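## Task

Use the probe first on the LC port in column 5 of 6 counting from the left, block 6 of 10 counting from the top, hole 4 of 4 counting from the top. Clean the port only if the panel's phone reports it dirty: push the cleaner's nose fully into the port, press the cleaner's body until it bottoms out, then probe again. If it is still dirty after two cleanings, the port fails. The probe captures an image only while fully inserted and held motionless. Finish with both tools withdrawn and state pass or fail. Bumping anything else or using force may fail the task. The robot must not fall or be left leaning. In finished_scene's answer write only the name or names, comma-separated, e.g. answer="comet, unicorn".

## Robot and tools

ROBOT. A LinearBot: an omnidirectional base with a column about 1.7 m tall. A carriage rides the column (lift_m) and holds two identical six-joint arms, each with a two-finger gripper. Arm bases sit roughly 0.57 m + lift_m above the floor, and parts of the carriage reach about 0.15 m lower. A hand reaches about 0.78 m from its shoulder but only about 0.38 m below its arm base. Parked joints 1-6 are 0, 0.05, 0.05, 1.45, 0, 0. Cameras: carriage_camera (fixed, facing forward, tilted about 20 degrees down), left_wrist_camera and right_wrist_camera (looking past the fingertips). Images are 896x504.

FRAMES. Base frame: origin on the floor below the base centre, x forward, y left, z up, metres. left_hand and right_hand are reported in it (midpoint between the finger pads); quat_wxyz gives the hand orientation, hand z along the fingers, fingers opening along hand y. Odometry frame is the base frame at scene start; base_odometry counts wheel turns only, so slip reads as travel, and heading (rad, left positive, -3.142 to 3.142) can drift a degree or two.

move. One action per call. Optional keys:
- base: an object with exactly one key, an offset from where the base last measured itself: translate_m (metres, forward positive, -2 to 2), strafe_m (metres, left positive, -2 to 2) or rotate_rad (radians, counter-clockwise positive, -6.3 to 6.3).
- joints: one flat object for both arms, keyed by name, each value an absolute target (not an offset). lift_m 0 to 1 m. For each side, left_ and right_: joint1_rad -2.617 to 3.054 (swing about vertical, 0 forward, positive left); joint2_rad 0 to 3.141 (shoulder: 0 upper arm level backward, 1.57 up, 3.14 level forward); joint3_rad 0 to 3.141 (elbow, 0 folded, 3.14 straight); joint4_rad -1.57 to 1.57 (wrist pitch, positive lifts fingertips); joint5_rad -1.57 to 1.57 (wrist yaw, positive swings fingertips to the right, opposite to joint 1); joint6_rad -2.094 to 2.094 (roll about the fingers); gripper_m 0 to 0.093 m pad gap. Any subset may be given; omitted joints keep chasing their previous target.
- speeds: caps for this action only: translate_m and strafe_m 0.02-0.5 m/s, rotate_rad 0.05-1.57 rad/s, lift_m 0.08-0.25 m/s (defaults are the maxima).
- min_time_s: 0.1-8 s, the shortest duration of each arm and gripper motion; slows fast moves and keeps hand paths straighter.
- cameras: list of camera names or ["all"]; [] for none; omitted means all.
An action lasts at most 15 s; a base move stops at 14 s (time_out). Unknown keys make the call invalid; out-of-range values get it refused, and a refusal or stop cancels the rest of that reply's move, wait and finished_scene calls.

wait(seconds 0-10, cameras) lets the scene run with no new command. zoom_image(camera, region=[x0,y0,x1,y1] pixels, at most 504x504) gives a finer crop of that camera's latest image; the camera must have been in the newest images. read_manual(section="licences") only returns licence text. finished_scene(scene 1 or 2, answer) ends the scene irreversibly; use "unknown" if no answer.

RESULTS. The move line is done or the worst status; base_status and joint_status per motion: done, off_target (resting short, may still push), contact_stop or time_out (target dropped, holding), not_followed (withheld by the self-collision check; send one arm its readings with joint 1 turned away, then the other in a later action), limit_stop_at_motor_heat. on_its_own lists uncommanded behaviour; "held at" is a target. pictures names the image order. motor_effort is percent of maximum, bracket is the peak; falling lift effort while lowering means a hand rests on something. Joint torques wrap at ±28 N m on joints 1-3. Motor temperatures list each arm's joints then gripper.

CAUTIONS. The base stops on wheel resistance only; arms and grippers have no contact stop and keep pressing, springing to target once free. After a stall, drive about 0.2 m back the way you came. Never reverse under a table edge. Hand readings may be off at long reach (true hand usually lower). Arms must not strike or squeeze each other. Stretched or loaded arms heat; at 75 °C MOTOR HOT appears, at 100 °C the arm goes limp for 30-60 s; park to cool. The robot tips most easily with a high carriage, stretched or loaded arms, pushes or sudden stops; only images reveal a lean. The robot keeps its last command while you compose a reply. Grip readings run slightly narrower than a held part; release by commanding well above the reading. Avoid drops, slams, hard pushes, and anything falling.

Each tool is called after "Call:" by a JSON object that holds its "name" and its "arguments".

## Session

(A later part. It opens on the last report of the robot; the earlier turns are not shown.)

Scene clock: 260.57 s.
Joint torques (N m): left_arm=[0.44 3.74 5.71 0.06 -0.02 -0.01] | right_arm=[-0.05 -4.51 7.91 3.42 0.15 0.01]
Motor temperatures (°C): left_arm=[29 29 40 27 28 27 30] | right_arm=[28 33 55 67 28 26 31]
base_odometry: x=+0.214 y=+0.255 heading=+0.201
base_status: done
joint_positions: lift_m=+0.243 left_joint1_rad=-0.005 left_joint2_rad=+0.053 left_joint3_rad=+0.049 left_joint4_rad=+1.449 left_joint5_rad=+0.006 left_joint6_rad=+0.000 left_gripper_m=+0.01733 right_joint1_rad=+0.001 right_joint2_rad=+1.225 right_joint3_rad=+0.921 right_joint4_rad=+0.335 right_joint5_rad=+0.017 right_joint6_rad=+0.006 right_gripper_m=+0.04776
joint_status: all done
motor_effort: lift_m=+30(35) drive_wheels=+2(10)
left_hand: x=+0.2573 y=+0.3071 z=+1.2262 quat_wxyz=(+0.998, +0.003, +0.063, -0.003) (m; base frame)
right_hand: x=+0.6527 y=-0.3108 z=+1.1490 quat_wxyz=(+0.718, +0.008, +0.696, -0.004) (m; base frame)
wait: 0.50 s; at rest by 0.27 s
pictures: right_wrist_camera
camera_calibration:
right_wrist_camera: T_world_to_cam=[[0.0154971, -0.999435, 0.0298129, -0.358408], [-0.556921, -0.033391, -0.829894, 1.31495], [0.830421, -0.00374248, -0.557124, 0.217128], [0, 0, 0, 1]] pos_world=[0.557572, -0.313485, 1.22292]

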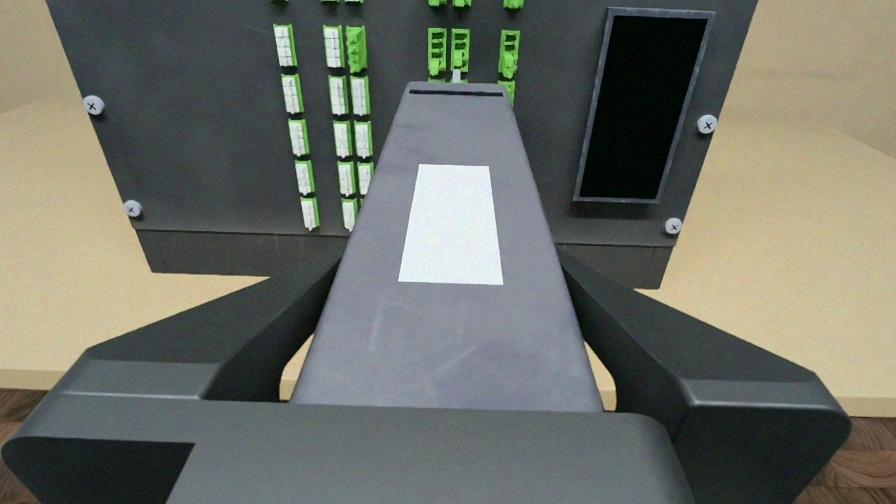

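Call:
{"name": "move", "arguments": {"base": {"translate_m": 0.008}, "speeds": {"translate_m": 0.02}, "joints": {"lift_m": 0.2423}, "cameras": []}}

Call:
{"name": "wait", "arguments": {"seconds": 0.5, "cameras": ["right_wrist_camera"]}}

Call:
{"name": "zoom_image", "arguments": {"camera": "right_wrist_camera", "region": [440, 34, 482, 76]}}

Scene clock: 281.77 s.
Joint torques (N m): left_arm=[0.49 3.78 5.7 0.06 -0.02 -0.01] | right_arm=[-0.09 -4.45 7.92 3.37 0.15 0.01]
Motor temperatures (°C): left_arm=[29 30 40 26 28 27 30] | right_arm=[28 33 55 67 28 26 31]
move: done
base_odometry: x=+0.222 y=+0.256 heading=+0.200
base_status: done
joint_positions: lift_m=+0.243 left_joint1_rad=-0.005 left_joint2_rad=+0.053 left_joint3_rad=+0.049 left_joint4_rad=+1.450 left_joint5_rad=+0.006 left_joint6_rad=+0.000 left_gripper_m=+0.01733 right_joint1_rad=+0.001 right_joint2_rad=+1.225 right_joint3_rad=+0.921 right_joint4_rad=+0.334 right_joint5_rad=+0.017 right_joint6_rad=+0.006 right_gripper_m=+0.04776
joint_status: all done
motor_effort: lift_m=+37(37) drive_wheels=-3(9)
left_hand: x=+0.2572 y=+0.3071 z=+1.2260 quat_wxyz=(+0.998, +0.003, +0.063, -0.003) (m; base frame)
right_hand: x=+0.6527 y=-0.3108 z=+1.1486 quat_wxyz=(+0.718, +0.008, +0.696, -0.004) (m; base frame)
pictures: none
No camera images: "cameras" was empty.

Scene clock: 282.27 s.
Joint torques (N m): left_arm=[0.43 3.82 5.72 0.06 -0.02 -0.02] | right_arm=[-0.03 -4.49 7.95 3.41 0.15 0.02]
Motor temperatures (°C): left_arm=[29 30 40 26 28 27 30] | right_arm=[28 33 55 67 28 26 31]
base_odometry: x=+0.222 y=+0.256 heading=+0.200
base_status: done
joint_positions: lift_m=+0.243 left_joint1_rad=-0.005 left_joint2_rad=+0.053 left_joint3_rad=+0.049 left_joint4_rad=+1.450 left_joint5_rad=+0.006 left_joint6_rad=+0.000 left_gripper_m=+0.01733 right_joint1_rad=+0.001 right_joint2_rad=+1.225 right_joint3_rad=+0.921 right_joint4_rad=+0.335 right_joint5_rad=+0.017 right_joint6_rad=+0.006 right_gripper_m=+0.04776
joint_status: all done
motor_effort: lift_m=+28(37) drive_wheels=-3(9)
left_hand: x=+0.2572 y=+0.3071 z=+1.2260 quat_wxyz=(+0.998, +0.003, +0.063, -0.003) (m; base frame)
right_hand: x=+0.6527 y=-0.3108 z=+1.1487 quat_wxyz=(+0.718, +0.008, +0.696, -0.004) (m; base frame)
wait: 0.50 s; at rest by 0.27 s
pictures: right_wrist_camera
camera_calibration:
right_wrist_camera: T_world_to_cam=[[0.0154971, -0.999435, 0.0298129, -0.358402], [-0.556921, -0.033391, -0.829894, 1.31479], [0.830421, -0.00374248, -0.557124, 0.217017], [0, 0, 0, 1]] pos_world=[0.557572, -0.313485, 1.22272]

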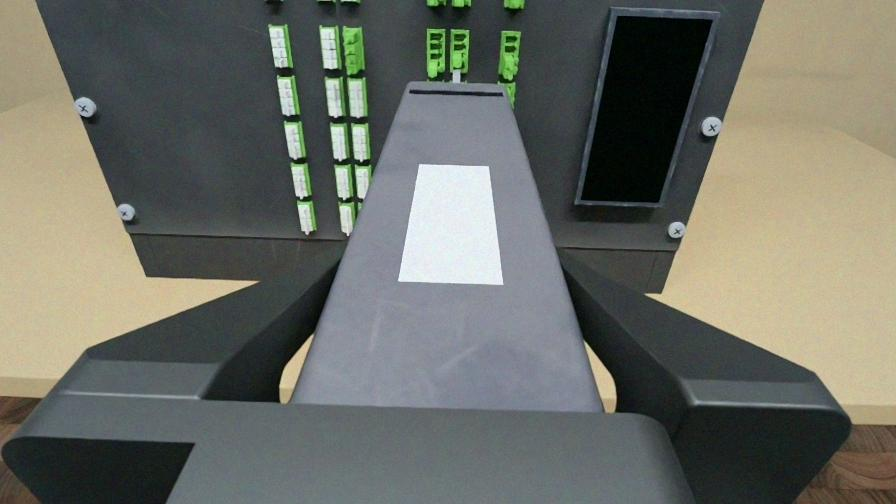

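Scaled by 12.000 from the camera's 896x504 image, which has a finer 1280x720 frame.

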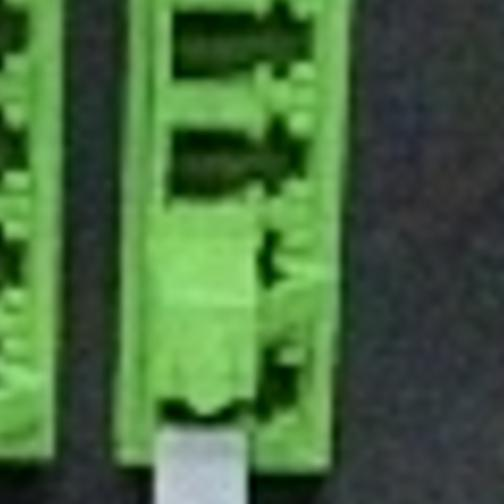

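Call:
{"name": "move", "arguments": {"joints": {"right_joint5_rad": 0.003}, "min_time_s": 1, "cameras": []}}

Call:
{"name": "move", "arguments": {"base": {"translate_m": 0.008}, "speeds": {"translate_m": 0.02}, "joints": {"right_joint5_rad": 0.013}, "cameras": []}}

Call:
{"name": "wait", "arguments": {"seconds": 0.5, "cameras": ["right_wrist_camera"]}}

Call:
{"name": "zoom_image", "arguments": {"camera": "right_wrist_camera", "region": [440, 34, 482, 76]}}

Scene clock: 303.00 s.
Joint torques (N m): left_arm=[0.44 3.74 5.72 0.04 -0.01 -0.02] | right_arm=[-0.08 -4.51 7.94 3.42 -0.08 0.02]
Motor temperatures (°C): left_arm=[29 30 40 26 28 27 30] | right_arm=[28 33 55 68 28 26 31]
move: done
base_odometry: x=+0.222 y=+0.256 heading=+0.200
base_status: not commanded
joint_positions: lift_m=+0.243 left_joint1_rad=-0.005 left_joint2_rad=+0.053 left_joint3_rad=+0.049 left_joint4_rad=+1.450 left_joint5_rad=+0.006 left_joint6_rad=+0.000 left_gripper_m=+0.01733 right_joint1_rad=+0.001 right_joint2_rad=+1.225 right_joint3_rad=+0.921 right_joint4_rad=+0.335 right_joint5_rad=+0.013 right_joint6_rad=+0.006 right_gripper_m=+0.04776
joint_status: all done
motor_effort: lift_m=+33(36) drive_wheels=-3(3)
left_hand: x=+0.2572 y=+0.3071 z=+1.2260 quat_wxyz=(+0.998, +0.003, +0.063, -0.003) (m; base frame)
right_hand: x=+0.6527 y=-0.3102 z=+1.1487 quat_wxyz=(+0.718, +0.006, +0.696, -0.002) (m; base frame)
pictures: none
No camera images: "cameras" was empty.

Scene clock: 303.77 s.
Joint torques (N m): left_arm=[0.44 3.75 5.65 0.02 -0.01 -0.02] | right_arm=[-0.08 -4.46 7.95 3.39 0.03 0.02]
Motor temperatures (°C): left_arm=[29 30 40 26 28 27 30] | right_arm=[28 33 55 68 28 26 31]
move: done
base_odometry: x=+0.230 y=+0.258 heading=+0.200
base_status: done
joint_positions: lift_m=+0.243 left_joint1_rad=-0.005 left_joint2_rad=+0.053 left_joint3_rad=+0.049 left_joint4_rad=+1.450 left_joint5_rad=+0.006 left_joint6_rad=+0.000 left_gripper_m=+0.01733 right_joint1_rad=+0.001 right_joint2_rad=+1.225 right_joint3_rad=+0.921 right_joint4_rad=+0.334 right_joint5_rad=+0.013 right_joint6_rad=+0.006 right_gripper_m=+0.04776
joint_status: all done
motor_effort: lift_m=+31(34) drive_wheels=-3(9)
left_hand: x=+0.2571 y=+0.3071 z=+1.2260 quat_wxyz=(+0.998, +0.003, +0.063, -0.003) (m; base frame)
right_hand: x=+0.6527 y=-0.3102 z=+1.1486 quat_wxyz=(+0.718, +0.006, +0.696, -0.002) (m; base frame)
pictures: none
No camera images: "cameras" was empty.

Scene clock: 304.27 s.
Joint torques (N m): left_arm=[0.46 3.77 5.72 0.03 -0.01 -0.02] | right_arm=[-0.1 -4.51 7.92 3.42 0.04 0.01]
Motor temperatures (°C): left_arm=[29 30 40 26 28 27 30] | right_arm=[28 33 55 68 28 26 31]
base_odometry: x=+0.230 y=+0.258 heading=+0.200
base_status: done
joint_positions: lift_m=+0.243 left_joint1_rad=-0.005 left_joint2_rad=+0.053 left_joint3_rad=+0.049 left_joint4_rad=+1.450 left_joint5_rad=+0.006 left_joint6_rad=+0.000 left_gripper_m=+0.01733 right_joint1_rad=+0.001 right_joint2_rad=+1.225 right_joint3_rad=+0.921 right_joint4_rad=+0.335 right_joint5_rad=+0.013 right_joint6_rad=+0.006 right_gripper_m=+0.04776
joint_status: all done
motor_effort: lift_m=+32(34) drive_wheels=-3(9)
left_hand: x=+0.2571 y=+0.3071 z=+1.2260 quat_wxyz=(+0.998, +0.003, +0.063, -0.003) (m; base frame)
right_hand: x=+0.6527 y=-0.3102 z=+1.1487 quat_wxyz=(+0.718, +0.006, +0.696, -0.002) (m; base frame)
wait: 0.50 s; at rest by 0.27 s
pictures: right_wrist_camera
camera_calibration:
right_wrist_camera: T_world_to_cam=[[0.0193761, -0.999365, 0.0299025, -0.360436], [-0.556748, -0.0356268, -0.829917, 1.31403], [0.830456, -0.000567604, -0.557084, 0.217931], [0, 0, 0, 1]] pos_world=[0.557588, -0.313269, 1.22272]

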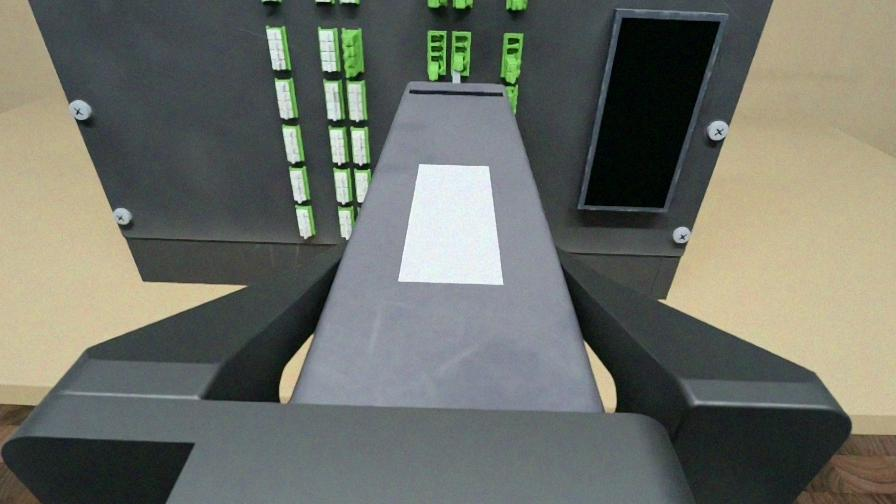

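Scaled by 12.000 from the camera's 896x504 image, which has a finer 1280x720 frame.

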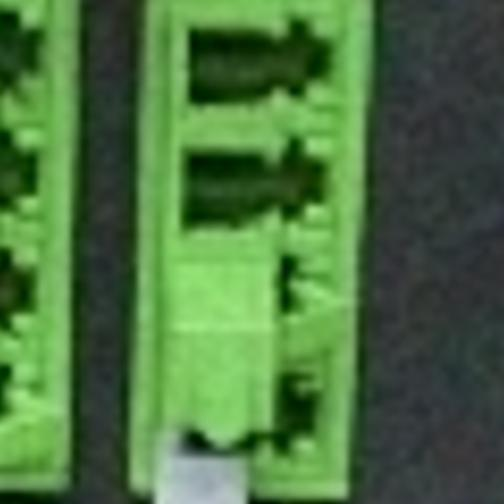

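Call:
{"name": "move", "arguments": {"joints": {"lift_m": 0.2433}, "speeds": {"lift_m": 0.08}, "cameras": []}}

Call:
{"name": "move", "arguments": {"base": {"translate_m": 0.005}, "speeds": {"translate_m": 0.02}, "cameras": []}}

Call:
{"name": "wait", "arguments": {"seconds": 0.5, "cameras": ["right_wrist_camera"]}}

Call:
{"name": "zoom_image", "arguments": {"camera": "right_wrist_camera", "region": [440, 34, 482, 76]}}

Scene clock: 320.00 s.
Joint torques (N m): left_arm=[0.44 3.77 5.72 0.05 -0.02 -0.02] | right_arm=[-0.1 -4.46 7.92 3.43 0.02 0.01]
Motor temperatures (°C): left_arm=[29 30 40 26 28 27 30] | right_arm=[28 33 55 68 28 26 31]
move: done
base_odometry: x=+0.230 y=+0.258 heading=+0.200
base_status: not commanded
joint_positions: lift_m=+0.243 left_joint1_rad=-0.005 left_joint2_rad=+0.053 left_joint3_rad=+0.049 left_joint4_rad=+1.450 left_joint5_rad=+0.006 left_joint6_rad=+0.000 left_gripper_m=+0.01733 right_joint1_rad=+0.001 right_joint2_rad=+1.225 right_joint3_rad=+0.921 right_joint4_rad=+0.335 right_joint5_rad=+0.013 right_joint6_rad=+0.006 right_gripper_m=+0.04776
joint_status: all done
motor_effort: lift_m=+37(43) drive_wheels=-3(3)
left_hand: x=+0.2572 y=+0.3071 z=+1.2265 quat_wxyz=(+0.998, +0.003, +0.063, -0.003) (m; base frame)
right_hand: x=+0.6527 y=-0.3102 z=+1.1492 quat_wxyz=(+0.718, +0.006, +0.696, -0.002) (m; base frame)
pictures: none
No camera images: "cameras" was empty.

Scene clock: 320.73 s.
Joint torques (N m): left_arm=[0.47 3.74 5.85 0.06 -0.02 -0.02] | right_arm=[-0.09 -4.4 7.92 3.47 0.04 0.02]
Motor temperatures (°C): left_arm=[29 30 40 26 28 27 30] | right_arm=[28 33 55 68 28 26 31]
move: done
base_odometry: x=+0.235 y=+0.259 heading=+0.200
base_status: done
joint_positions: lift_m=+0.243 left_joint1_rad=-0.005 left_joint2_rad=+0.053 left_joint3_rad=+0.049 left_joint4_rad=+1.450 left_joint5_rad=+0.006 left_joint6_rad=+0.000 left_gripper_m=+0.01733 right_joint1_rad=+0.001 right_joint2_rad=+1.225 right_joint3_rad=+0.921 right_joint4_rad=+0.334 right_joint5_rad=+0.013 right_joint6_rad=+0.006 right_gripper_m=+0.04776
joint_status: not commanded
motor_effort: lift_m=+36(41) drive_wheels=-2(9)
left_hand: x=+0.2571 y=+0.3071 z=+1.2265 quat_wxyz=(+0.998, +0.003, +0.063, -0.003) (m; base frame)
right_hand: x=+0.6527 y=-0.3102 z=+1.1491 quat_wxyz=(+0.718, +0.006, +0.696, -0.002) (m; base frame)
pictures: none
No camera images: "cameras" was empty.

Scene clock: 321.23 s.
Joint torques (N m): left_arm=[0.43 3.77 5.74 0.04 -0.01 -0.02] | right_arm=[-0.06 -4.45 7.91 3.42 0.04 0.02]
Motor temperatures (°C): left_arm=[29 30 40 26 28 27 30] | right_arm=[28 33 55 68 28 26 31]
base_odometry: x=+0.235 y=+0.259 heading=+0.200
base_status: done
joint_positions: lift_m=+0.243 left_joint1_rad=-0.005 left_joint2_rad=+0.053 left_joint3_rad=+0.049 left_joint4_rad=+1.450 left_joint5_rad=+0.006 left_joint6_rad=+0.000 left_gripper_m=+0.01733 right_joint1_rad=+0.001 right_joint2_rad=+1.225 right_joint3_rad=+0.921 right_joint4_rad=+0.335 right_joint5_rad=+0.013 right_joint6_rad=+0.006 right_gripper_m=+0.04776
joint_status: not commanded
motor_effort: lift_m=+40(41) drive_wheels=+2(9)
left_hand: x=+0.2571 y=+0.3071 z=+1.2265 quat_wxyz=(+0.998, +0.003, +0.063, -0.003) (m; base frame)
right_hand: x=+0.6527 y=-0.3102 z=+1.1492 quat_wxyz=(+0.718, +0.006, +0.696, -0.002) (m; base frame)
wait: 0.50 s; at rest by 0.27 s
pictures: right_wrist_camera
camera_calibration:
right_wrist_camera: T_world_to_cam=[[0.0193761, -0.999365, 0.0299025, -0.360448], [-0.556748, -0.0356268, -0.829917, 1.31437], [0.830456, -0.000567604, -0.557084, 0.218154], [0, 0, 0, 1]] pos_world=[0.557588, -0.313269, 1.22312]

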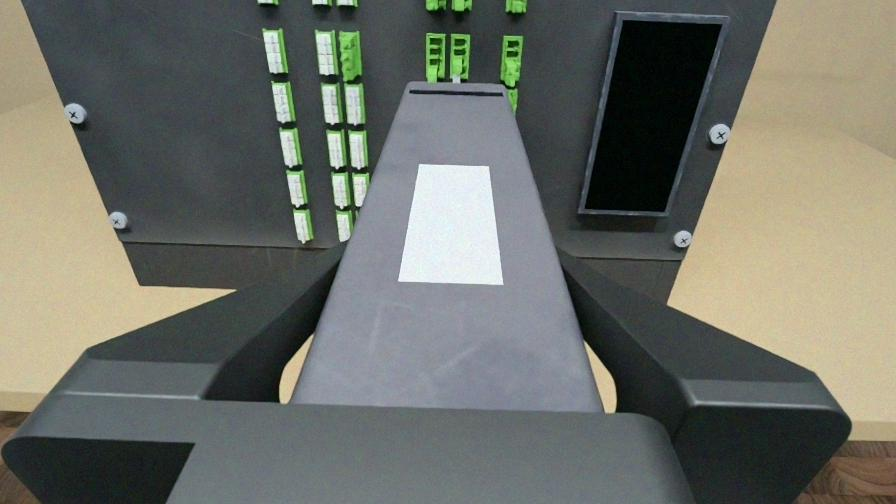

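Scaled by 12.000 from the camera's 896x504 image, which has a finer 1280x720 frame.

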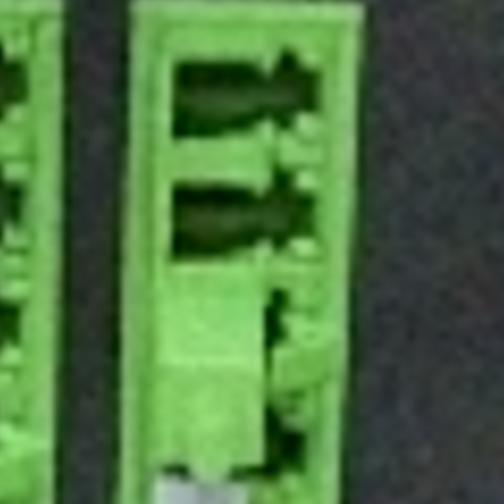

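Call:
{"name": "move", "arguments": {"joints": {"right_joint5_rad": 0.0003, "lift_m": 0.2426}, "speeds": {"lift_m": 0.08}, "min_time_s": 1, "cameras": []}}

Call:
{"name": "move", "arguments": {"base": {"translate_m": 0.003}, "speeds": {"translate_m": 0.02}, "joints": {"right_joint5_rad": 0.01}, "cameras": []}}

Call:
{"name": "wait", "arguments": {"seconds": 0.5, "cameras": ["right_wrist_camera"]}}

Call:
{"name": "zoom_image", "arguments": {"camera": "right_wrist_camera", "region": [440, 36, 482, 78]}}

Scene clock: 335.33 s.
Joint torques (N m): left_arm=[0.44 3.79 5.71 0.05 -0.01 -0.02] | right_arm=[-0.08 -4.45 7.92 3.42 -0.09 0.02]
Motor temperatures (°C): left_arm=[29 30 39 26 28 27 30] | right_arm=[28 34 55 69 28 26 31]
move: done
base_odometry: x=+0.235 y=+0.259 heading=+0.200
base_status: not commanded
joint_positions: lift_m=+0.243 left_joint1_rad=-0.005 left_joint2_rad=+0.053 left_joint3_rad=+0.049 left_joint4_rad=+1.450 left_joint5_rad=+0.006 left_joint6_rad=+0.000 left_gripper_m=+0.01733 right_joint1_rad=+0.001 right_joint2_rad=+1.225 right_joint3_rad=+0.921 right_joint4_rad=+0.335 right_joint5_rad=+0.011 right_joint6_rad=+0.006 right_gripper_m=+0.04776
joint_status: all done
motor_effort: lift_m=+30(36) drive_wheels=+2(2)
left_hand: x=+0.2571 y=+0.3071 z=+1.2262 quat_wxyz=(+0.998, +0.003, +0.063, -0.003) (m; base frame)
right_hand: x=+0.6527 y=-0.3097 z=+1.1489 quat_wxyz=(+0.718, +0.006, +0.696, -0.001) (m; base frame)
pictures: none
No camera images: "cameras" was empty.

Scene clock: 335.97 s.
Joint torques (N m): left_arm=[0.47 3.75 5.67 -0.01 -0.02 -0.01] | right_arm=[-0.12 -4.41 7.92 3.44 0.04 0.01]
Motor temperatures (°C): left_arm=[29 30 39 26 28 27 30] | right_arm=[28 34 55 69 28 26 31]
move: done
base_odometry: x=+0.238 y=+0.259 heading=+0.200
base_status: done
joint_positions: lift_m=+0.243 left_joint1_rad=-0.005 left_joint2_rad=+0.053 left_joint3_rad=+0.049 left_joint4_rad=+1.450 left_joint5_rad=+0.006 left_joint6_rad=+0.000 left_gripper_m=+0.01733 right_joint1_rad=+0.001 right_joint2_rad=+1.225 right_joint3_rad=+0.921 right_joint4_rad=+0.334 right_joint5_rad=+0.011 right_joint6_rad=+0.006 right_gripper_m=+0.04776
joint_status: all done
motor_effort: lift_m=+33(37) drive_wheels=-2(9)
left_hand: x=+0.2571 y=+0.3071 z=+1.2262 quat_wxyz=(+0.998, +0.003, +0.063, -0.003) (m; base frame)
right_hand: x=+0.6527 y=-0.3097 z=+1.1487 quat_wxyz=(+0.717, +0.006, +0.697, -0.001) (m; base frame)
pictures: none
No camera images: "cameras" was empty.

Scene clock: 336.47 s.
Joint torques (N m): left_arm=[0.46 3.78 5.74 0.06 -0.02 -0.02] | right_arm=[-0.08 -4.45 7.91 3.43 0.03 0.01]
Motor temperatures (°C): left_arm=[29 30 39 26 28 27 30] | right_arm=[28 34 55 69 28 26 31]
base_odometry: x=+0.238 y=+0.259 heading=+0.200
base_status: done
joint_positions: lift_m=+0.243 left_joint1_rad=-0.005 left_joint2_rad=+0.053 left_joint3_rad=+0.049 left_joint4_rad=+1.450 left_joint5_rad=+0.006 left_joint6_rad=+0.000 left_gripper_m=+0.01733 right_joint1_rad=+0.001 right_joint2_rad=+1.225 right_joint3_rad=+0.921 right_joint4_rad=+0.335 right_joint5_rad=+0.011 right_joint6_rad=+0.006 right_gripper_m=+0.04776
joint_status: all done
motor_effort: lift_m=+30(37) drive_wheels=+1(9)
left_hand: x=+0.2571 y=+0.3071 z=+1.2262 quat_wxyz=(+0.998, +0.003, +0.063, -0.003) (m; base frame)
right_hand: x=+0.6527 y=-0.3097 z=+1.1489 quat_wxyz=(+0.718, +0.006, +0.696, -0.001) (m; base frame)
wait: 0.50 s; at rest by 0.27 s
pictures: right_wrist_camera
camera_calibration:
right_wrist_camera: T_world_to_cam=[[0.0220369, -0.999308, 0.0299536, -0.361757], [-0.556651, -0.0371515, -0.829915, 1.3136], [0.830454, 0.00161502, -0.557085, 0.218663], [0, 0, 0, 1]] pos_world=[0.557599, -0.313057, 1.22282]

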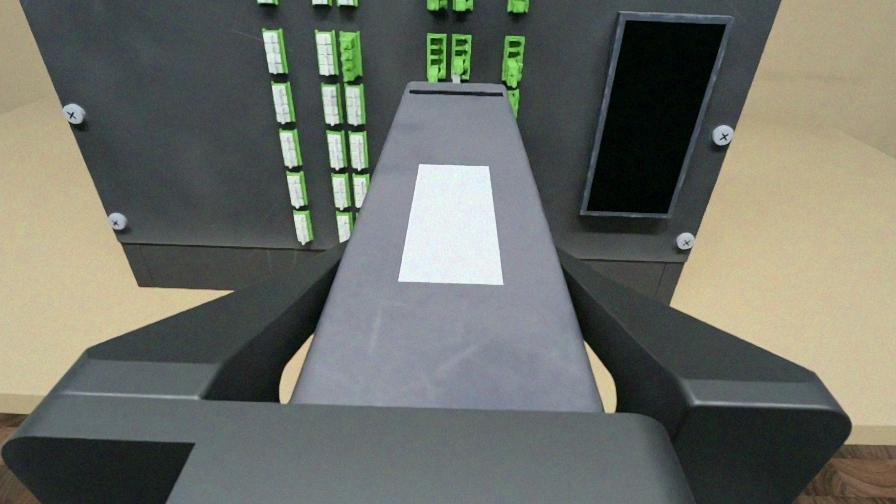

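Scaled by 12.000 from the camera's 896x504 image, which has a finer 1280x720 frame.

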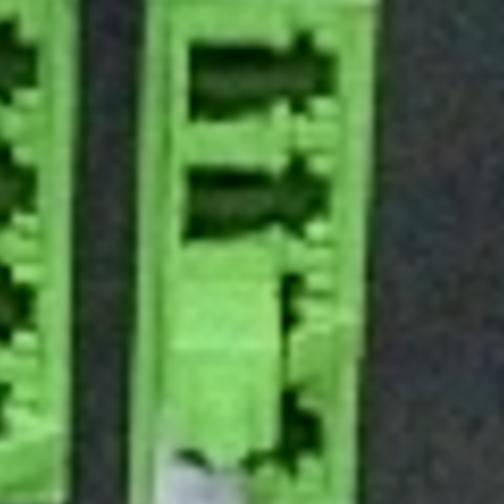

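Call:
{"name": "move", "arguments": {"joints": {"right_joint5_rad": 0.025}, "min_time_s": 1, "cameras": []}}

Call:
{"name": "wait", "arguments": {"seconds": 0.5, "cameras": ["right_wrist_camera"]}}

Call:
{"name": "zoom_image", "arguments": {"camera": "right_wrist_camera", "region": [440, 36, 482, 78]}}

Scene clock: 341.87 s.
Joint torques (N m): left_arm=[0.49 3.77 5.74 0.04 -0.01 -0.01] | right_arm=[-0.08 -4.45 7.91 3.42 0.16 0]
Motor temperatures (°C): left_arm=[29 30 39 26 28 27 30] | right_arm=[28 34 55 69 28 26 31]
move: done
base_odometry: x=+0.238 y=+0.259 heading=+0.200
base_status: not commanded
joint_positions: lift_m=+0.243 left_joint1_rad=-0.005 left_joint2_rad=+0.053 left_joint3_rad=+0.049 left_joint4_rad=+1.450 left_joint5_rad=+0.006 left_joint6_rad=+0.000 left_gripper_m=+0.01733 right_joint1_rad=+0.001 right_joint2_rad=+1.225 right_joint3_rad=+0.921 right_joint4_rad=+0.335 right_joint5_rad=+0.015 right_joint6_rad=+0.006 right_gripper_m=+0.04776
joint_status: all done
motor_effort: lift_m=+30(36) drive_wheels=+1(1)
left_hand: x=+0.2571 y=+0.3071 z=+1.2262 quat_wxyz=(+0.998, +0.003, +0.063, -0.003) (m; base frame)
right_hand: x=+0.6527 y=-0.3104 z=+1.1489 quat_wxyz=(+0.718, +0.007, +0.696, -0.003) (m; base frame)
pictures: none
No camera images: "cameras" was empty.

Scene clock: 342.37 s.
Joint torques (N m): left_arm=[0.47 3.78 5.74 0.04 -0.01 -0.01] | right_arm=[-0.06 -4.48 7.92 3.42 0.15 0]
Motor temperatures (°C): left_arm=[29 30 39 26 28 27 30] | right_arm=[28 34 55 69 28 26 31]
base_odometry: x=+0.238 y=+0.259 heading=+0.200
base_status: not commanded
joint_positions: lift_m=+0.243 left_joint1_rad=-0.005 left_joint2_rad=+0.053 left_joint3_rad=+0.049 left_joint4_rad=+1.450 left_joint5_rad=+0.006 left_joint6_rad=+0.000 left_gripper_m=+0.01733 right_joint1_rad=+0.001 right_joint2_rad=+1.225 right_joint3_rad=+0.921 right_joint4_rad=+0.335 right_joint5_rad=+0.015 right_joint6_rad=+0.006 right_gripper_m=+0.04776
joint_status: all done
motor_effort: lift_m=+31(36) drive_wheels=+1(1)
left_hand: x=+0.2571 y=+0.3071 z=+1.2262 quat_wxyz=(+0.998, +0.003, +0.063, -0.003) (m; base frame)
right_hand: x=+0.6527 y=-0.3104 z=+1.1489 quat_wxyz=(+0.718, +0.007, +0.696, -0.003) (m; base frame)
wait: 0.50 s; at rest by 0.27 s
pictures: right_wrist_camera
camera_calibration:
right_wrist_camera: T_world_to_cam=[[0.0177979, -0.999396, 0.0298605, -0.359624], [-0.556847, -0.0347126, -0.829889, 1.31442], [0.830424, -0.00185741, -0.557128, 0.217658], [0, 0, 0, 1]] pos_world=[0.557581, -0.313376, 1.22282]

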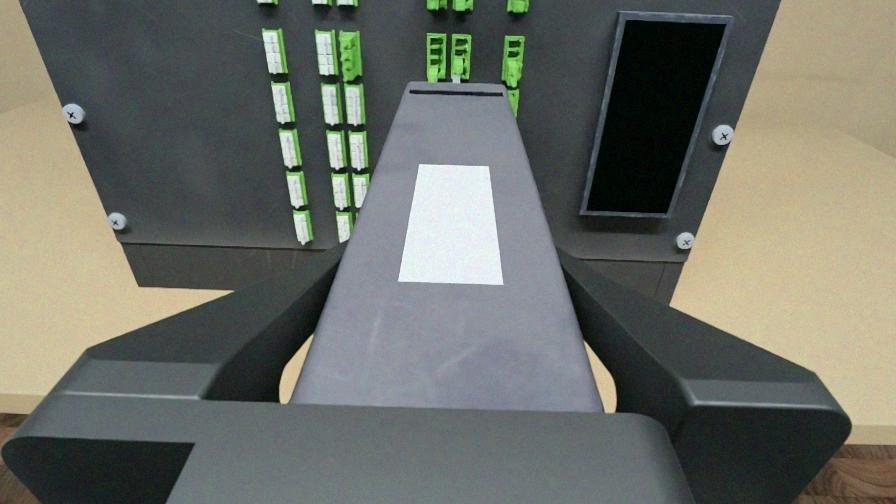

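Scaled by 12.000 from the camera's 896x504 image, which has a finer 1280x720 frame.

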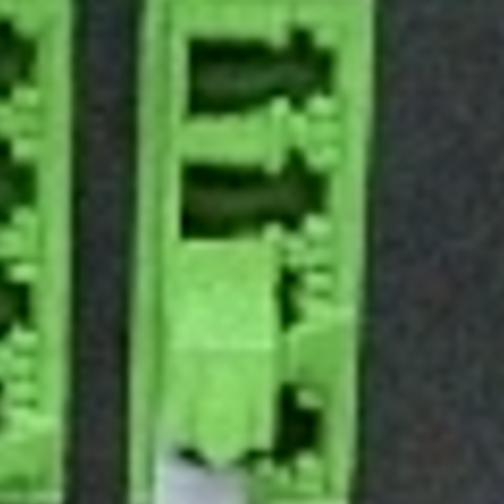

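Call:
{"name": "wait", "arguments": {"seconds": 0.2, "cameras": ["right_wrist_camera"]}}

Call:
{"name": "zoom_image", "arguments": {"camera": "right_wrist_camera", "region": [446, 40, 482, 76]}}

Scene clock: 349.17 s.
Joint torques (N m): left_arm=[0.47 3.78 5.74 0.05 -0.01 -0.02] | right_arm=[-0.06 -4.46 7.91 3.42 0.15 0.01]
Motor temperatures (°C): left_arm=[29 30 39 26 28 27 30] | right_arm=[28 34 55 69 28 26 31]
base_odometry: x=+0.238 y=+0.259 heading=+0.200
base_status: not commanded
joint_positions: lift_m=+0.243 left_joint1_rad=-0.005 left_joint2_rad=+0.053 left_joint3_rad=+0.049 left_joint4_rad=+1.450 left_joint5_rad=+0.006 left_joint6_rad=+0.000 left_gripper_m=+0.01733 right_joint1_rad=+0.001 right_joint2_rad=+1.225 right_joint3_rad=+0.921 right_joint4_rad=+0.335 right_joint5_rad=+0.015 right_joint6_rad=+0.006 right_gripper_m=+0.04776
joint_status: all done
motor_effort: lift_m=+31(36) drive_wheels=+1(1)
left_hand: x=+0.2571 y=+0.3071 z=+1.2262 quat_wxyz=(+0.998, +0.003, +0.063, -0.003) (m; base frame)
right_hand: x=+0.6527 y=-0.3104 z=+1.1489 quat_wxyz=(+0.718, +0.007, +0.696, -0.003) (m; base frame)
wait: 0.20 s; at rest from the start
pictures: right_wrist_camera
camera_calibration:
right_wrist_camera: T_world_to_cam=[[0.0177979, -0.999396, 0.0298605, -0.359624], [-0.556847, -0.0347126, -0.829889, 1.31442], [0.830424, -0.00185741, -0.557128, 0.217658], [0, 0, 0, 1]] pos_world=[0.557581, -0.313376, 1.22282]

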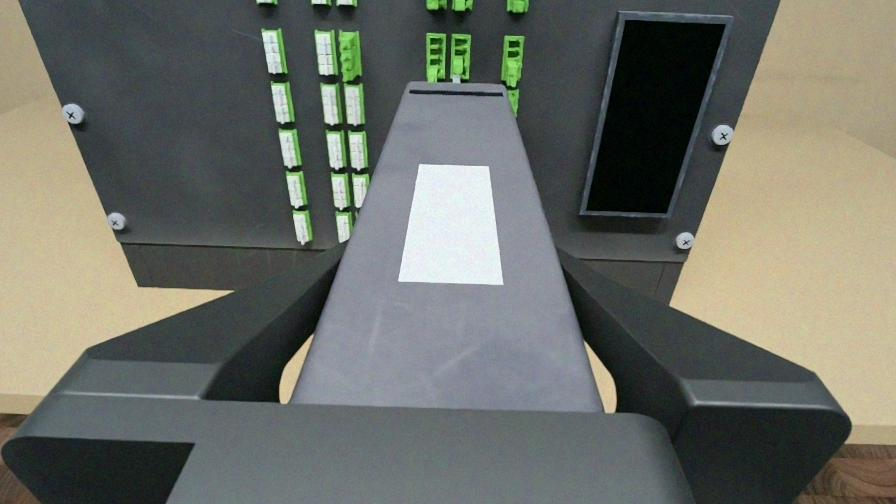

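Scaled by 14.000 from the camera's 896x504 image, which has a finer 1280x720 frame.

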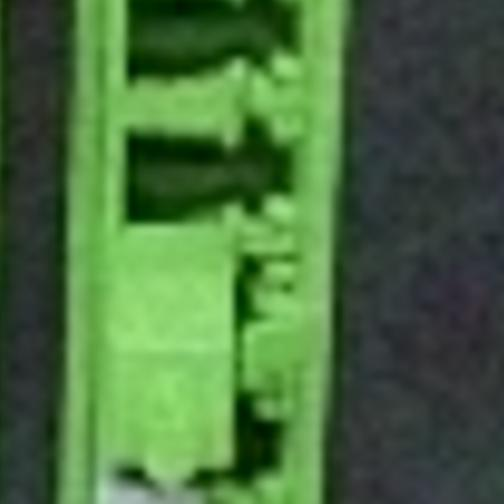

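Call:
{"name": "zoom_image", "arguments": {"camera": "right_wrist_camera", "region": [446, 62, 470, 86]}}

Scaled by 21.000 from the camera's 896x504 image, which has a finer 1280x720 frame.

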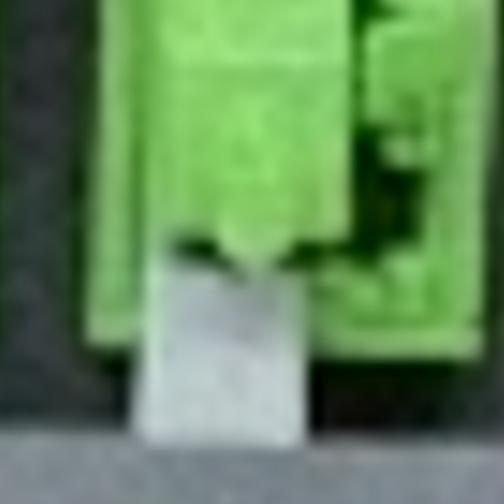

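Call:
{"name": "move", "arguments": {"joints": {"right_joint5_rad": 0.014}, "min_time_s": 1, "cameras": []}}

Call:
{"name": "move", "arguments": {"base": {"translate_m": 0.001}, "speeds": {"translate_m": 0.02}, "cameras": []}}

Call:
{"name": "wait", "arguments": {"seconds": 1.5, "cameras": ["right_wrist_camera"]}}

Call:
{"name": "zoom_image", "arguments": {"camera": "right_wrist_camera", "region": [446, 62, 470, 86]}}

Scene clock: 391.80 s.
Joint torques (N m): left_arm=[0.47 3.74 5.72 0.04 -0.01 -0.02] | right_arm=[-0.09 -4.49 7.95 3.42 0.03 0.02]
Motor temperatures (°C): left_arm=[29 30 39 26 28 27 30] | right_arm=[28 34 55 70 28 26 31]
move: done
base_odometry: x=+0.238 y=+0.259 heading=+0.200
base_status: not commanded
joint_positions: lift_m=+0.243 left_joint1_rad=-0.005 left_joint2_rad=+0.053 left_joint3_rad=+0.049 left_joint4_rad=+1.450 left_joint5_rad=+0.006 left_joint6_rad=+0.000 left_gripper_m=+0.01733 right_joint1_rad=+0.001 right_joint2_rad=+1.225 right_joint3_rad=+0.921 right_joint4_rad=+0.335 right_joint5_rad=+0.015 right_joint6_rad=+0.006 right_gripper_m=+0.04776
joint_status: all done
motor_effort: lift_m=+32(36) drive_wheels=+1(1)
left_hand: x=+0.2571 y=+0.3071 z=+1.2262 quat_wxyz=(+0.998, +0.003, +0.063, -0.003) (m; base frame)
right_hand: x=+0.6527 y=-0.3104 z=+1.1489 quat_wxyz=(+0.718, +0.007, +0.696, -0.003) (m; base frame)
pictures: none
No camera images: "cameras" was empty.

Scene clock: 392.33 s.
Joint torques (N m): left_arm=[0.46 3.81 5.72 0.04 -0.01 -0.01] | right_arm=[-0.06 -4.45 7.99 3.39 0.02 0]
Motor temperatures (°C): left_arm=[29 30 39 26 28 27 30] | right_arm=[28 34 55 70 28 26 31]
move: done
base_odometry: x=+0.239 y=+0.259 heading=+0.199
base_status: done
joint_positions: lift_m=+0.243 left_joint1_rad=-0.005 left_joint2_rad=+0.053 left_joint3_rad=+0.049 left_joint4_rad=+1.451 left_joint5_rad=+0.006 left_joint6_rad=+0.000 left_gripper_m=+0.01733 right_joint1_rad=+0.001 right_joint2_rad=+1.225 right_joint3_rad=+0.920 right_joint4_rad=+0.337 right_joint5_rad=+0.015 right_joint6_rad=+0.006 right_gripper_m=+0.04776
joint_status: not commanded
motor_effort: lift_m=+31(35) drive_wheels=+1(8)
left_hand: x=+0.2569 y=+0.3071 z=+1.2262 quat_wxyz=(+0.998, +0.003, +0.062, -0.003) (m; base frame)
right_hand: x=+0.6527 y=-0.3104 z=+1.1490 quat_wxyz=(+0.718, +0.007, +0.696, -0.003) (m; base frame)
pictures: none
No camera images: "cameras" was empty.

Scene clock: 393.83 s.
Joint torques (N m): left_arm=[0.44 3.78 5.71 0.03 -0.02 -0.02] | right_arm=[-0.05 -4.49 8.02 3.41 0.03 0]
Motor temperatures (°C): left_arm=[29 30 39 26 28 27 30] | right_arm=[28 34 55 70 28 26 31]
base_odometry: x=+0.239 y=+0.259 heading=+0.199
base_status: done
joint_positions: lift_m=+0.243 left_joint1_rad=-0.005 left_joint2_rad=+0.053 left_joint3_rad=+0.049 left_joint4_rad=+1.451 left_joint5_rad=+0.006 left_joint6_rad=+0.000 left_gripper_m=+0.01733 right_joint1_rad=+0.001 right_joint2_rad=+1.225 right_joint3_rad=+0.920 right_joint4_rad=+0.336 right_joint5_rad=+0.015 right_joint6_rad=+0.006 right_gripper_m=+0.04776
joint_status: not commanded
motor_effort: lift_m=+30(35) drive_wheels=+1(8)
left_hand: x=+0.2569 y=+0.3071 z=+1.2262 quat_wxyz=(+0.998, +0.003, +0.062, -0.003) (m; base frame)
right_hand: x=+0.6527 y=-0.3104 z=+1.1487 quat_wxyz=(+0.718, +0.007, +0.696, -0.003) (m; base frame)
wait: 1.50 s; at rest by 0.27 s
pictures: right_wrist_camera
camera_calibration:
right_wrist_camera: T_world_to_cam=[[0.0177979, -0.999396, 0.0298605, -0.359619], [-0.556847, -0.0347126, -0.829889, 1.31428], [0.830424, -0.00185741, -0.557128, 0.217686], [0, 0, 0, 1]] pos_world=[0.557481, -0.313376, 1.22272]

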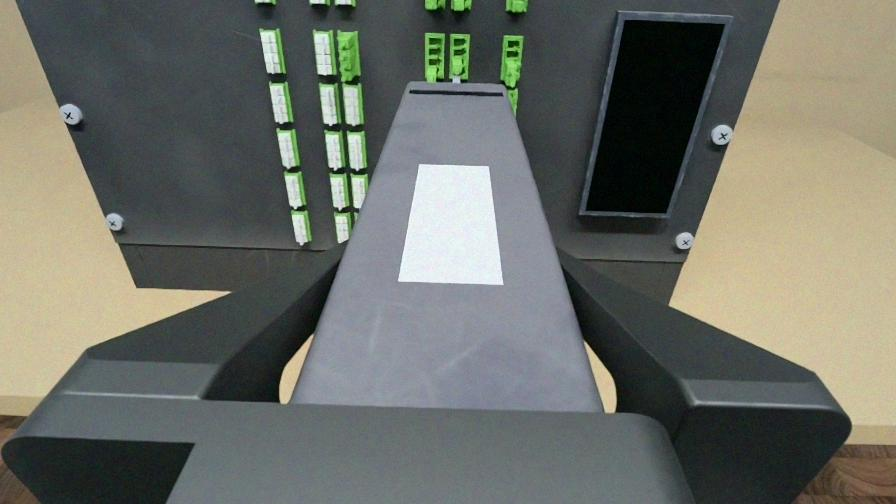

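Scaled by 21.000 from the camera's 896x504 image, which has a finer 1280x720 frame.

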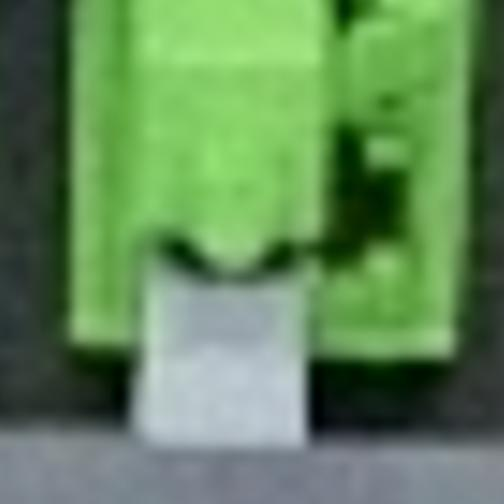

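Call:
{"name": "move", "arguments": {"joints": {"right_joint5_rad": 0.0025, "lift_m": 0.2423}, "speeds": {"lift_m": 0.08}, "min_time_s": 1, "cameras": []}}

Call:
{"name": "wait", "arguments": {"seconds": 0.6, "cameras": ["right_wrist_camera"]}}

Call:
{"name": "zoom_image", "arguments": {"camera": "right_wrist_camera", "region": [446, 62, 470, 86]}}

Scene clock: 454.97 s.
Joint torques (N m): left_arm=[0.47 3.77 5.71 0.02 -0.02 -0.02] | right_arm=[-0.09 -4.45 8.01 3.41 -0.08 0.02]
Motor temperatures (°C): left_arm=[29 30 39 26 28 27 30] | right_arm=[28 34 54 71 28 26 31]
move: done
base_odometry: x=+0.239 y=+0.259 heading=+0.199
base_status: not commanded
joint_positions: lift_m=+0.243 left_joint1_rad=-0.005 left_joint2_rad=+0.053 left_joint3_rad=+0.049 left_joint4_rad=+1.451 left_joint5_rad=+0.006 left_joint6_rad=+0.000 left_gripper_m=+0.01733 right_joint1_rad=+0.001 right_joint2_rad=+1.225 right_joint3_rad=+0.920 right_joint4_rad=+0.336 right_joint5_rad=+0.013 right_joint6_rad=+0.006 right_gripper_m=+0.04776
joint_status: all done
motor_effort: lift_m=+34(34) drive_wheels=+1(1)
left_hand: x=+0.2569 y=+0.3071 z=+1.2260 quat_wxyz=(+0.998, +0.003, +0.062, -0.003) (m; base frame)
right_hand: x=+0.6527 y=-0.3100 z=+1.1485 quat_wxyz=(+0.718, +0.006, +0.696, -0.002) (m; base frame)
pictures: none
No camera images: "cameras" was empty.

Scene clock: 455.57 s.
Joint torques (N m): left_arm=[0.49 3.75 5.74 0.04 -0.03 -0.01] | right_arm=[-0.09 -4.45 8.01 3.41 -0.08 0]
Motor temperatures (°C): left_arm=[29 30 39 26 28 27 30] | right_arm=[28 34 54 71 28 26 31]
base_odometry: x=+0.239 y=+0.259 heading=+0.199
base_status: not commanded
joint_positions: lift_m=+0.243 left_joint1_rad=-0.005 left_joint2_rad=+0.053 left_joint3_rad=+0.049 left_joint4_rad=+1.451 left_joint5_rad=+0.006 left_joint6_rad=+0.000 left_gripper_m=+0.01733 right_joint1_rad=+0.001 right_joint2_rad=+1.225 right_joint3_rad=+0.920 right_joint4_rad=+0.336 right_joint5_rad=+0.013 right_joint6_rad=+0.006 right_gripper_m=+0.04776
joint_status: all done
motor_effort: lift_m=+29(34) drive_wheels=+1(1)
left_hand: x=+0.2569 y=+0.3071 z=+1.2260 quat_wxyz=(+0.998, +0.003, +0.062, -0.003) (m; base frame)
right_hand: x=+0.6527 y=-0.3100 z=+1.1485 quat_wxyz=(+0.718, +0.006, +0.696, -0.002) (m; base frame)
wait: 0.60 s; at rest by 0.27 s
pictures: right_wrist_camera
camera_calibration:
right_wrist_camera: T_world_to_cam=[[0.0200966, -0.999351, 0.0299086, -0.360732], [-0.556722, -0.0360332, -0.829917, 1.31373], [0.830456, 0.0000277632, -0.557085, 0.218004], [0, 0, 0, 1]] pos_world=[0.557591, -0.313166, 1.22252]

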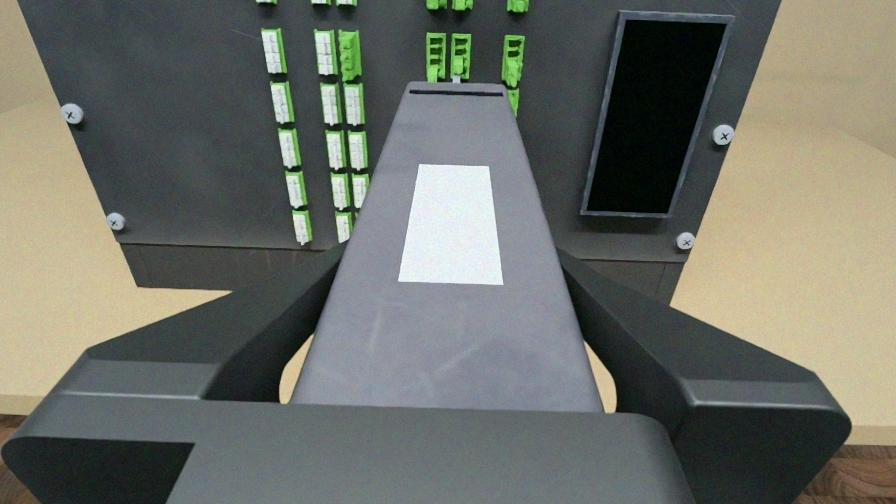

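Scaled by 21.000 from the camera's 896x504 image, which has a finer 1280x720 frame.

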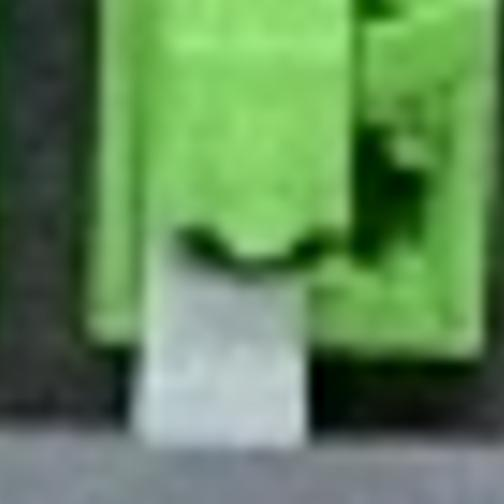

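Call:
{"name": "move", "arguments": {"base": {"translate_m": 0.002}, "speeds": {"translate_m": 0.02}, "joints": {"right_joint5_rad": 0.0125}, "cameras": []}}

Call:
{"name": "wait", "arguments": {"seconds": 0.6, "cameras": ["right_wrist_camera"]}}

Call:
{"name": "zoom_image", "arguments": {"camera": "right_wrist_camera", "region": [446, 62, 470, 86]}}

Scene clock: 465.07 s.
Joint torques (N m): left_arm=[0.47 3.79 5.6 0.05 -0.02 -0.02] | right_arm=[-0.08 -4.51 8.01 3.39 0.03 0.02]
Motor temperatures (°C): left_arm=[29 30 39 26 28 27 30] | right_arm=[28 34 54 71 28 26 31]
move: done
base_odometry: x=+0.241 y=+0.259 heading=+0.199
base_status: done
joint_positions: lift_m=+0.243 left_joint1_rad=-0.005 left_joint2_rad=+0.053 left_joint3_rad=+0.049 left_joint4_rad=+1.451 left_joint5_rad=+0.006 left_joint6_rad=+0.000 left_gripper_m=+0.01733 right_joint1_rad=+0.001 right_joint2_rad=+1.225 right_joint3_rad=+0.920 right_joint4_rad=+0.336 right_joint5_rad=+0.013 right_joint6_rad=+0.006 right_gripper_m=+0.04776
joint_status: all done
motor_effort: lift_m=+32(33) drive_wheels=+1(8)
left_hand: x=+0.2568 y=+0.3071 z=+1.2260 quat_wxyz=(+0.998, +0.003, +0.062, -0.003) (m; base frame)
right_hand: x=+0.6527 y=-0.3100 z=+1.1486 quat_wxyz=(+0.718, +0.006, +0.696, -0.002) (m; base frame)
pictures: none
No camera images: "cameras" was empty.

Scene clock: 465.67 s.
Joint torques (N m): left_arm=[0.47 3.79 5.68 0 -0.02 -0.02] | right_arm=[-0.08 -4.52 8.01 3.39 0.04 0.01]
Motor temperatures (°C): left_arm=[29 30 39 26 28 27 30] | right_arm=[28 34 54 71 28 26 31]
base_odometry: x=+0.241 y=+0.259 heading=+0.199
base_status: done
joint_positions: lift_m=+0.243 left_joint1_rad=-0.005 left_joint2_rad=+0.053 left_joint3_rad=+0.049 left_joint4_rad=+1.451 left_joint5_rad=+0.006 left_joint6_rad=+0.000 left_gripper_m=+0.01733 right_joint1_rad=+0.001 right_joint2_rad=+1.225 right_joint3_rad=+0.920 right_joint4_rad=+0.336 right_joint5_rad=+0.013 right_joint6_rad=+0.006 right_gripper_m=+0.04776
joint_status: all done
motor_effort: lift_m=+33(33) drive_wheels=+1(8)
left_hand: x=+0.2568 y=+0.3071 z=+1.2260 quat_wxyz=(+0.998, +0.003, +0.062, -0.003) (m; base frame)
right_hand: x=+0.6527 y=-0.3100 z=+1.1486 quat_wxyz=(+0.718, +0.006, +0.696, -0.002) (m; base frame)
wait: 0.60 s; at rest by 0.27 s
pictures: right_wrist_camera
camera_calibration:
right_wrist_camera: T_world_to_cam=[[0.0200858, -0.999351, 0.0299157, -0.360733], [-0.556423, -0.0360332, -0.830118, 1.31376], [0.830656, 0.0000277668, -0.556785, 0.21761], [0, 0, 0, 1]] pos_world=[0.55749, -0.313166, 1.22253]

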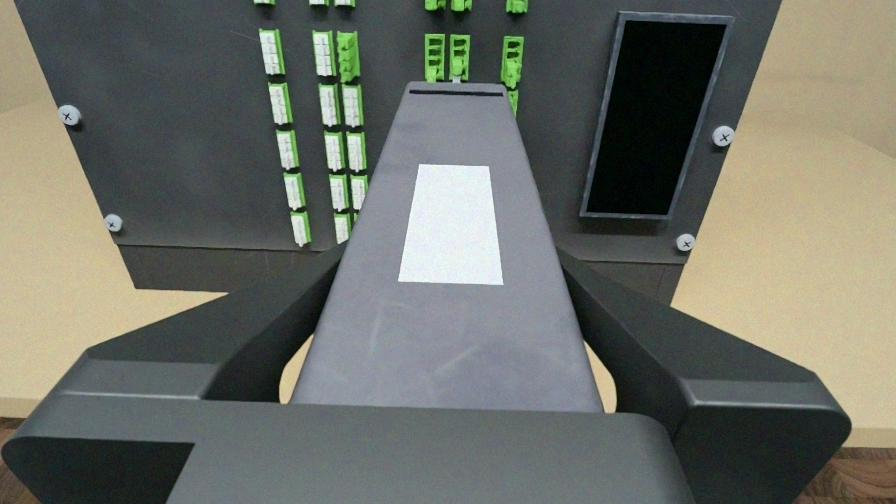

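Scaled by 21.000 from the camera's 896x504 image, which has a finer 1280x720 frame.

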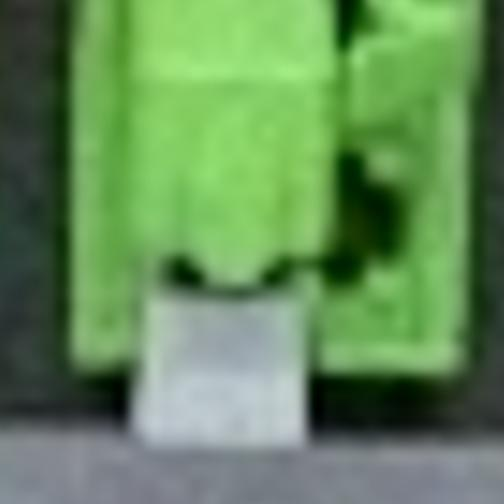

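Call:
{"name": "move", "arguments": {"base": {"translate_m": 0.002}, "speeds": {"translate_m": 0.02}, "cameras": []}}

Call:
{"name": "wait", "arguments": {"seconds": 0.6, "cameras": ["right_wrist_camera"]}}

Call:
{"name": "zoom_image", "arguments": {"camera": "right_wrist_camera", "region": [446, 62, 470, 86]}}

Scene clock: 473.53 s.
Joint torques (N m): left_arm=[0.43 3.71 5.75 -0.03 -0.01 -0.03] | right_arm=[-0.06 -4.44 8.01 3.4 0.03 0]
Motor temperatures (°C): left_arm=[29 30 39 26 28 27 30] | right_arm=[28 34 54 71 28 26 31]
move: done
base_odometry: x=+0.243 y=+0.260 heading=+0.199
base_status: done
joint_positions: lift_m=+0.243 left_joint1_rad=-0.005 left_joint2_rad=+0.053 left_joint3_rad=+0.049 left_joint4_rad=+1.451 left_joint5_rad=+0.006 left_joint6_rad=+0.000 left_gripper_m=+0.01733 right_joint1_rad=+0.001 right_joint2_rad=+1.225 right_joint3_rad=+0.920 right_joint4_rad=+0.336 right_joint5_rad=+0.013 right_joint6_rad=+0.006 right_gripper_m=+0.04776
joint_status: not commanded
motor_effort: lift_m=+31(34) drive_wheels=+1(8)
left_hand: x=+0.2568 y=+0.3071 z=+1.2260 quat_wxyz=(+0.998, +0.003, +0.062, -0.003) (m; base frame)
right_hand: x=+0.6527 y=-0.3100 z=+1.1486 quat_wxyz=(+0.718, +0.006, +0.696, -0.002) (m; base frame)
pictures: none
No camera images: "cameras" was empty.

Scene clock: 474.13 s.
Joint torques (N m): left_arm=[0.46 3.78 5.74 0.03 -0.02 -0.01] | right_arm=[-0.06 -4.51 7.99 3.39 0.04 0.01]
Motor temperatures (°C): left_arm=[29 30 39 26 28 27 30] | right_arm=[28 34 54 71 28 26 31]
base_odometry: x=+0.243 y=+0.260 heading=+0.199
base_status: done
joint_positions: lift_m=+0.243 left_joint1_rad=-0.005 left_joint2_rad=+0.053 left_joint3_rad=+0.049 left_joint4_rad=+1.451 left_joint5_rad=+0.006 left_joint6_rad=+0.000 left_gripper_m=+0.01733 right_joint1_rad=+0.001 right_joint2_rad=+1.225 right_joint3_rad=+0.920 right_joint4_rad=+0.336 right_joint5_rad=+0.013 right_joint6_rad=+0.006 right_gripper_m=+0.04776
joint_status: not commanded
motor_effort: lift_m=+30(34) drive_wheels=+1(8)
left_hand: x=+0.2568 y=+0.3071 z=+1.2260 quat_wxyz=(+0.998, +0.003, +0.062, -0.003) (m; base frame)
right_hand: x=+0.6527 y=-0.3100 z=+1.1486 quat_wxyz=(+0.718, +0.006, +0.696, -0.002) (m; base frame)
wait: 0.60 s; at rest by 0.27 s
pictures: right_wrist_camera
camera_calibration:
right_wrist_camera: T_world_to_cam=[[0.0200858, -0.999351, 0.0299157, -0.360733], [-0.556423, -0.0360332, -0.830118, 1.31376], [0.830656, 0.0000277668, -0.556785, 0.21761], [0, 0, 0, 1]] pos_world=[0.55749, -0.313166, 1.22253]

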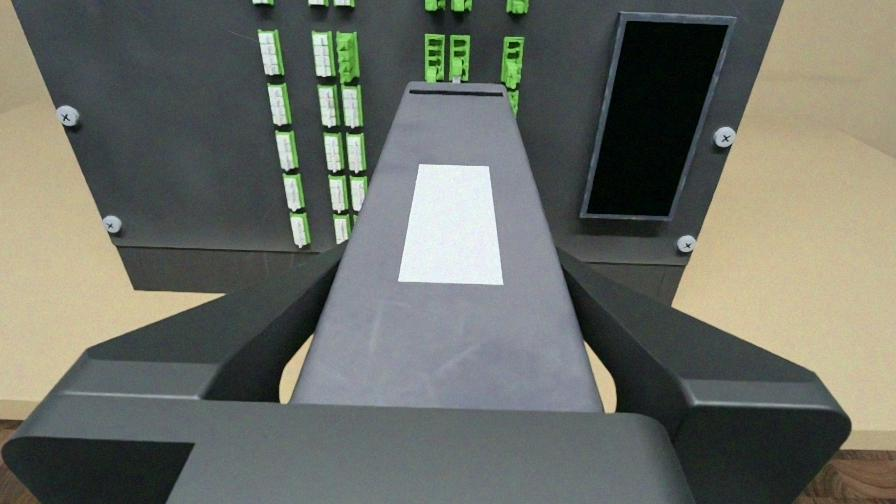

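Scaled by 21.000 from the camera's 896x504 image, which has a finer 1280x720 frame.

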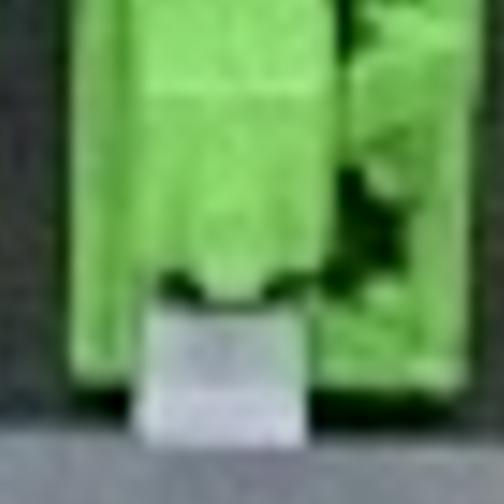

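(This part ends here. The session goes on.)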